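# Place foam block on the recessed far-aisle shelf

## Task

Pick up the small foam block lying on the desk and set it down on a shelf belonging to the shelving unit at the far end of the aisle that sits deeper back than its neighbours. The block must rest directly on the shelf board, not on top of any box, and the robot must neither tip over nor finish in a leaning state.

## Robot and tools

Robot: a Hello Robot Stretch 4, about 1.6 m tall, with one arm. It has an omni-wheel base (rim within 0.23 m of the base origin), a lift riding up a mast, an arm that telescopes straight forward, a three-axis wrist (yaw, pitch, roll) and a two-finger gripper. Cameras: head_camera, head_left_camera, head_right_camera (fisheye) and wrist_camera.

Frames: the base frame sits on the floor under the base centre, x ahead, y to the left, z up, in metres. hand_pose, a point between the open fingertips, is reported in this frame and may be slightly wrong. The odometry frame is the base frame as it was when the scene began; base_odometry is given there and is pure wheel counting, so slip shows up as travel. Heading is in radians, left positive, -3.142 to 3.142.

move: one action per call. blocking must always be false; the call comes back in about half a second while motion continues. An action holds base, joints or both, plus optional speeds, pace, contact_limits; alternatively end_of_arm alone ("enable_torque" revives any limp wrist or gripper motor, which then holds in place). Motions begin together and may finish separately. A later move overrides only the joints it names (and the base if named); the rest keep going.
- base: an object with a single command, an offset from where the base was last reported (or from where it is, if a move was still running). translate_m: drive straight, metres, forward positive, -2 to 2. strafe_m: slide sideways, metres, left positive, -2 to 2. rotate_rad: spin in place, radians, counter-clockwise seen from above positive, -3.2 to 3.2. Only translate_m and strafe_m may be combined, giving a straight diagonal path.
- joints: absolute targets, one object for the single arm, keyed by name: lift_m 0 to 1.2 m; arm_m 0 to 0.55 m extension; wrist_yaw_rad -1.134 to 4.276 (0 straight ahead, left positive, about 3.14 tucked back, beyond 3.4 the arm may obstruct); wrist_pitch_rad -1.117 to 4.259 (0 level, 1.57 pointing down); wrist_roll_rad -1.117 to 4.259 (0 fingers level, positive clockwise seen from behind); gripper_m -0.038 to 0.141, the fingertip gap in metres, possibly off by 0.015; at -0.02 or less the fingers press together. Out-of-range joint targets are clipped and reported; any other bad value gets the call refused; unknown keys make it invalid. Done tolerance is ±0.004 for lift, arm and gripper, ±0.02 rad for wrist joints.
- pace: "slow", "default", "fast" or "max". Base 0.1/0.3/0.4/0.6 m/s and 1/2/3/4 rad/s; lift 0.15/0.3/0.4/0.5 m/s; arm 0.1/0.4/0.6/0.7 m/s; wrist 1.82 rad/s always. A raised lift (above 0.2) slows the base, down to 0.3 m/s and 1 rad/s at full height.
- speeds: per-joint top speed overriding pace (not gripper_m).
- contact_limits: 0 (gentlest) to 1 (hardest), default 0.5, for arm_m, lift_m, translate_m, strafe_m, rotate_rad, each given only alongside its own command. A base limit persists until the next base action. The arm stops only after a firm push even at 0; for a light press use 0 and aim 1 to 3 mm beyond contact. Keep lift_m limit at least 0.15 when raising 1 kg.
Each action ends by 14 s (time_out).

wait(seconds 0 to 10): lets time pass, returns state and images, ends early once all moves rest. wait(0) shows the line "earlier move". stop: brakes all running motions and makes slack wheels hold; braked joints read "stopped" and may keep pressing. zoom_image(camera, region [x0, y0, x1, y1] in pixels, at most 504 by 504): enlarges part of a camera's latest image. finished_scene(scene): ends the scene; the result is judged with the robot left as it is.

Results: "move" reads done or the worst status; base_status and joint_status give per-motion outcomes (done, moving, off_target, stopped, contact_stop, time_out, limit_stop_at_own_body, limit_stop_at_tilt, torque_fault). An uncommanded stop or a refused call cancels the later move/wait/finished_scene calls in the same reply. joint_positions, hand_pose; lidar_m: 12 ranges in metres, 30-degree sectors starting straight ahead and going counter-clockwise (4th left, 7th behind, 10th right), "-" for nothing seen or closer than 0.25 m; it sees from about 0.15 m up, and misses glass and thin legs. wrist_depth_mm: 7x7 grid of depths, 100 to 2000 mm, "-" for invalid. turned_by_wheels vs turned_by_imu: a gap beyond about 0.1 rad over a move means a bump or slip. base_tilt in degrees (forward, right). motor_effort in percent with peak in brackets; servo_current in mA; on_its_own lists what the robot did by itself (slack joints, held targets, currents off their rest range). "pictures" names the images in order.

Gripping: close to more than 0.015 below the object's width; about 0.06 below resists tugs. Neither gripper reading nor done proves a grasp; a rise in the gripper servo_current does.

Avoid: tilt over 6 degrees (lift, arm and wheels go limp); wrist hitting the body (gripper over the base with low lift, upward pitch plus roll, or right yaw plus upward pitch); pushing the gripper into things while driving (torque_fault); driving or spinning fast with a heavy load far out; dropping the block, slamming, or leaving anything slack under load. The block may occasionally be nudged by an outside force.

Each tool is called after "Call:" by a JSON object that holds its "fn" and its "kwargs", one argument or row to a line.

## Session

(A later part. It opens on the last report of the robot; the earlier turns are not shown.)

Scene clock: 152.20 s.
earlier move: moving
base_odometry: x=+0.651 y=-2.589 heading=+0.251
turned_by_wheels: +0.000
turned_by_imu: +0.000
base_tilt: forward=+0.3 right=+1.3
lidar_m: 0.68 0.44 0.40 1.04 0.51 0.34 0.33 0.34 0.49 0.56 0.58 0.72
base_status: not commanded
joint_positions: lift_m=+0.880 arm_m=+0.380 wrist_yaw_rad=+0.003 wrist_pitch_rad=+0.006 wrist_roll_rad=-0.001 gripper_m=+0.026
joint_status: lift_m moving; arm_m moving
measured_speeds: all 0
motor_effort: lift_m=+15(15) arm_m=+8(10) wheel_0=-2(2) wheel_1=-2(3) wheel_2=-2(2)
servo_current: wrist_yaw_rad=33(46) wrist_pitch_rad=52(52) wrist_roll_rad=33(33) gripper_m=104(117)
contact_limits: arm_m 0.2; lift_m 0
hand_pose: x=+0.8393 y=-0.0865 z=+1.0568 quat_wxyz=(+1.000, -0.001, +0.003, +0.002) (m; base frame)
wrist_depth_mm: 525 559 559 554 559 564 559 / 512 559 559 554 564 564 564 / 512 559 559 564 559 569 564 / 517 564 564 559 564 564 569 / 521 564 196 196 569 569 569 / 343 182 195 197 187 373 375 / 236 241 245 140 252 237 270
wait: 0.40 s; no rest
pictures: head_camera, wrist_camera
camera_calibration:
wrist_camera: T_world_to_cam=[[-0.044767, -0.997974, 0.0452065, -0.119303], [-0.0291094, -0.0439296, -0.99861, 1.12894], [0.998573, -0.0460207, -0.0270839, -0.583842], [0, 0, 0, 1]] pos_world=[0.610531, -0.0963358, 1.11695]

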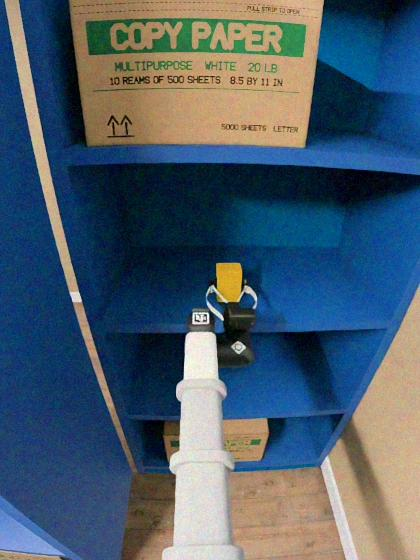

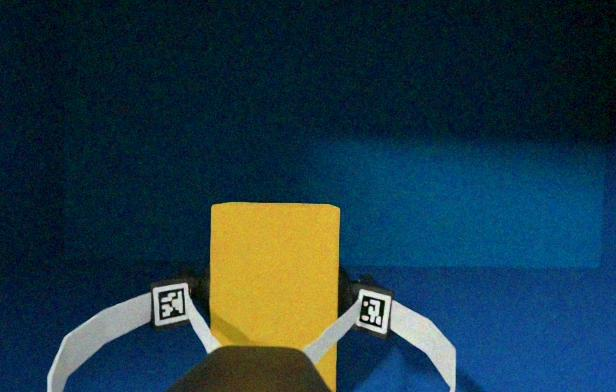

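Call:
{"fn": "move", "kwargs": {
  "joints": {"lift_m": 0.864},
  "speeds": {"lift_m": 0.04},
  "contact_limits": {"lift_m": 0.0},
  "cameras": [],
  "blocking": false
}}

Call:
{"fn": "wait", "kwargs": {
  "seconds": 0.3,
  "cameras": ["wrist_camera"]
}}

Scene clock: 157.73 s.
earlier move: done
move: moving
base_odometry: x=+0.651 y=-2.589 heading=+0.251
turned_by_wheels: +0.000
turned_by_imu: -0.001
base_tilt: forward=+0.3 right=+1.3
lidar_m: 0.68 0.45 0.40 1.04 0.48 0.34 0.33 0.34 0.47 0.57 0.61 0.70
base_status: not commanded
joint_positions: lift_m=+0.865 arm_m=+0.380 wrist_yaw_rad=+0.003 wrist_pitch_rad=+0.001 wrist_roll_rad=-0.001 gripper_m=+0.026
joint_status: lift_m moving; the others done
measured_speeds: translate_m=+0.000 strafe_m=+0.000 rotate_rad=+0.000 lift_m=-0.011 arm_m=+0.000 wrist_yaw_rad=+0.000 wrist_pitch_rad=-0.008 wrist_roll_rad=+0.000
motor_effort: lift_m=+12(15) arm_m=+7(7) wheel_0=-2(2) wheel_1=-2(3) wheel_2=-2(2)
servo_current: wrist_yaw_rad=33(39) wrist_pitch_rad=52(59) wrist_roll_rad=26(33) gripper_m=91(104)
contact_limits: arm_m 0.2; lift_m 0
hand_pose: x=+0.8393 y=-0.0865 z=+1.0424 quat_wxyz=(+1.000, -0.001, +0.001, +0.002) (m; base frame)
wrist_depth_mm: 535 564 559 564 564 569 564 / 512 559 564 564 564 564 569 / 512 564 564 564 564 569 569 / 517 564 564 564 569 569 569 / 488 564 196 196 569 569 569 / 329 183 195 196 186 357 357 / 221 225 246 155 236 222 254
pictures: none
No camera images: "cameras" was empty.

Scene clock: 158.03 s.
earlier move: moving
base_odometry: x=+0.651 y=-2.589 heading=+0.251
turned_by_wheels: +0.000
turned_by_imu: +0.000
base_tilt: forward=+0.4 right=+1.3
lidar_m: 0.68 0.46 0.39 1.00 0.48 0.35 0.33 0.35 0.46 0.58 0.60 0.69
base_status: not commanded
joint_positions: lift_m=+0.864 arm_m=+0.380 wrist_yaw_rad=+0.003 wrist_pitch_rad=+0.001 wrist_roll_rad=-0.001 gripper_m=+0.026
joint_status: lift_m moving; the others done
measured_speeds: all 0
motor_effort: lift_m=+14(15) arm_m=+7(7) wheel_0=-2(2) wheel_1=-2(3) wheel_2=-2(2)
servo_current: wrist_yaw_rad=39(39) wrist_pitch_rad=46(59) wrist_roll_rad=33(33) gripper_m=104(104)
contact_limits: arm_m 0.2; lift_m 0
hand_pose: x=+0.8393 y=-0.0865 z=+1.0424 quat_wxyz=(+1.000, -0.001, +0.001, +0.002) (m; base frame)
wrist_depth_mm: 530 564 564 564 564 564 564 / 512 564 564 569 569 569 569 / 512 564 559 564 569 564 564 / 517 564 564 569 564 569 564 / 496 564 195 196 569 569 569 / 329 183 196 196 186 357 357 / 221 225 245 155 235 222 253
wait: 0.30 s; no rest
pictures: wrist_camera
camera_calibration:
wrist_camera: T_world_to_cam=[[-0.0450018, -0.997974, 0.0449734, -0.11821], [-0.0239131, -0.04393, -0.998748, 1.11033], [0.998701, -0.0460209, -0.0218877, -0.589771], [0, 0, 0, 1]] pos_world=[0.610237, -0.0963358, 1.10135]

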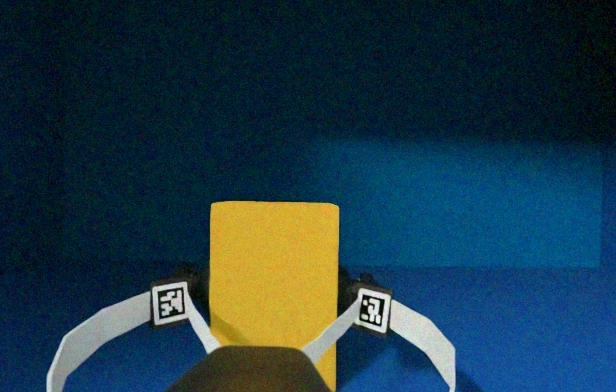

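Contact. Release, retract.

Call:
{"fn": "move", "kwargs": {
  "joints": {"gripper_m": 0.115},
  "cameras": [],
  "blocking": false
}}

Call:
{"fn": "wait", "kwargs": {
  "seconds": 1.3,
  "cameras": []
}}

Call:
{"fn": "move", "kwargs": {
  "joints": {"arm_m": 0.12},
  "speeds": {"arm_m": 0.25},
  "cameras": [],
  "blocking": false
}}

Call:
{"fn": "wait", "kwargs": {
  "seconds": 1.0,
  "cameras": ["wrist_camera"]
}}

Scene clock: 165.00 s.
earlier move: done
move: moving
base_odometry: x=+0.651 y=-2.589 heading=+0.251
turned_by_wheels: +0.000
turned_by_imu: -0.001
base_tilt: forward=+0.4 right=+1.4
lidar_m: 0.66 0.46 0.41 1.03 0.49 0.36 0.33 0.35 0.46 0.57 0.60 0.71
base_status: not commanded
joint_positions: lift_m=+0.864 arm_m=+0.380 wrist_yaw_rad=+0.003 wrist_pitch_rad=+0.001 wrist_roll_rad=-0.001 gripper_m=+0.046
joint_status: gripper_m moving; the others done
measured_speeds: all 0
motor_effort: lift_m=+13(13) arm_m=+7(7) wheel_0=-2(2) wheel_1=-2(3) wheel_2=-2(2)
servo_current: wrist_yaw_rad=39(39) wrist_pitch_rad=33(46) wrist_roll_rad=20(33) gripper_m=59(137)
contact_limits: arm_m 0.2; lift_m 0
hand_pose: x=+0.8393 y=-0.0865 z=+1.0424 quat_wxyz=(+1.000, -0.001, +0.001, +0.002) (m; base frame)
wrist_depth_mm: 512 564 569 559 564 564 569 / 517 564 564 564 569 569 569 / 517 564 564 564 569 569 574 / 521 559 564 564 569 569 569 / 496 559 200 201 569 569 569 / 329 186 200 202 190 355 357 / 220 213 244 201 236 236 253
pictures: none
No camera images: "cameras" was empty.

Scene clock: 166.23 s.
earlier move: done
base_odometry: x=+0.651 y=-2.589 heading=+0.251
turned_by_wheels: +0.000
turned_by_imu: +0.000
base_tilt: forward=+0.4 right=+1.3
lidar_m: 0.68 0.45 0.39 1.00 0.46 0.34 0.34 0.36 0.48 0.57 0.61 0.70
base_status: not commanded
joint_positions: lift_m=+0.864 arm_m=+0.380 wrist_yaw_rad=+0.003 wrist_pitch_rad=+0.001 wrist_roll_rad=-0.001 gripper_m=+0.115
joint_status: all done
measured_speeds: all 0
motor_effort: lift_m=+14(14) arm_m=+7(7) wheel_0=-2(2) wheel_1=-2(3) wheel_2=-2(2)
servo_current: wrist_yaw_rad=33(46) wrist_pitch_rad=46(52) wrist_roll_rad=33(33) gripper_m=46(137)
contact_limits: arm_m 0.2; lift_m 0
hand_pose: x=+0.8393 y=-0.0865 z=+1.0423 quat_wxyz=(+1.000, -0.001, +0.001, +0.002) (m; base frame)
wrist_depth_mm: 512 554 559 559 564 569 564 / 517 559 559 564 559 564 564 / 521 554 564 564 564 569 569 / 525 564 564 208 574 564 574 / 500 559 208 208 569 569 574 / 306 266 208 209 202 329 332 / 223 202 216 - 223 223 238
wait: 1.23 of 1.3 s (the move ended)
pictures: none
No camera images: "cameras" was empty.

Scene clock: 166.73 s.
move: moving
base_odometry: x=+0.651 y=-2.589 heading=+0.251
turned_by_wheels: +0.000
turned_by_imu: +0.000
base_tilt: forward=+0.3 right=+1.5
lidar_m: 0.65 0.43 0.39 1.04 0.50 0.35 0.32 0.33 0.47 0.57 0.61 0.70
base_status: not commanded
joint_positions: lift_m=+0.864 arm_m=+0.328 wrist_yaw_rad=+0.003 wrist_pitch_rad=+0.001 wrist_roll_rad=-0.001 gripper_m=+0.115
joint_status: arm_m moving
measured_speeds: translate_m=+0.000 strafe_m=+0.000 rotate_rad=+0.000 lift_m=+0.000 arm_m=-0.198 wrist_yaw_rad=+0.000 wrist_pitch_rad=+0.000 wrist_roll_rad=+0.000
motor_effort: lift_m=+14(14) arm_m=-8(9) wheel_0=-2(2) wheel_1=-2(3) wheel_2=-2(2)
servo_current: wrist_yaw_rad=39(46) wrist_pitch_rad=46(52) wrist_roll_rad=26(33) gripper_m=52(52)
contact_limits: lift_m 0
hand_pose: x=+0.7874 y=-0.0865 z=+1.0423 quat_wxyz=(+1.000, -0.001, +0.001, +0.002) (m; base frame)
wrist_depth_mm: 504 603 603 603 609 603 609 / 484 609 603 609 615 609 609 / 488 603 609 615 615 615 609 / 488 615 615 255 615 615 615 / 469 609 439 254 621 615 615 / 306 266 254 255 197 330 332 / 223 202 232 - 222 223 239
pictures: none
No camera images: "cameras" was empty.

Scene clock: 167.73 s.
earlier move: moving
base_odometry: x=+0.651 y=-2.589 heading=+0.251
turned_by_wheels: +0.000
turned_by_imu: +0.000
base_tilt: forward=+0.3 right=+1.5
lidar_m: 0.67 0.47 0.41 1.00 0.49 0.32 0.32 0.33 0.47 0.58 0.59 0.71
base_status: not commanded
joint_positions: lift_m=+0.864 arm_m=+0.125 wrist_yaw_rad=+0.003 wrist_pitch_rad=+0.001 wrist_roll_rad=-0.001 gripper_m=+0.115
joint_status: arm_m moving
measured_speeds: translate_m=+0.000 strafe_m=+0.000 rotate_rad=+0.000 lift_m=+0.000 arm_m=-0.068 wrist_yaw_rad=+0.000 wrist_pitch_rad=+0.000 wrist_roll_rad=+0.000
motor_effort: lift_m=+14(14) arm_m=-6(9) wheel_0=-2(2) wheel_1=-2(3) wheel_2=-2(2)
servo_current: wrist_yaw_rad=33(46) wrist_pitch_rad=52(52) wrist_roll_rad=26(33) gripper_m=46(52)
contact_limits: lift_m 0
hand_pose: x=+0.5845 y=-0.0865 z=+1.0423 quat_wxyz=(+1.000, -0.001, +0.001, +0.002) (m; base frame)
wrist_depth_mm: 496 - - - - - - / 500 - - - - 820 - / 500 - - - - 820 - / 508 - - 466 - 831 - / 484 - - 466 - - - / 359 359 364 364 194 373 370 / 504 - - - - - -
wait: 1.00 s; no rest
pictures: wrist_camera
camera_calibration:
wrist_camera: T_world_to_cam=[[-0.0450018, -0.997974, 0.0449734, -0.129677], [-0.0239131, -0.04393, -0.998748, 1.10413], [0.998701, -0.0460209, -0.0218877, -0.335205], [0, 0, 0, 1]] pos_world=[0.355337, -0.0963358, 1.10125]

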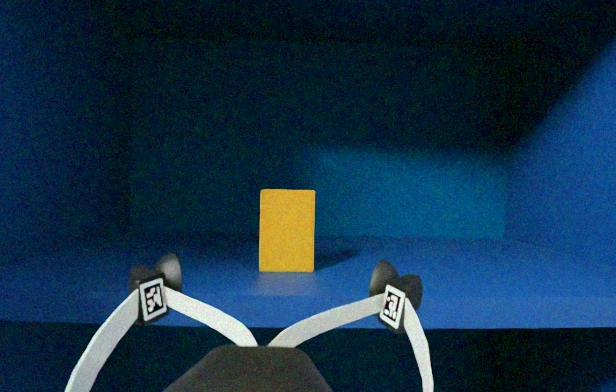

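Call:
{"fn": "finished_scene", "kwargs": {
  "scene": 2
}}

The scene is finished: the task was done.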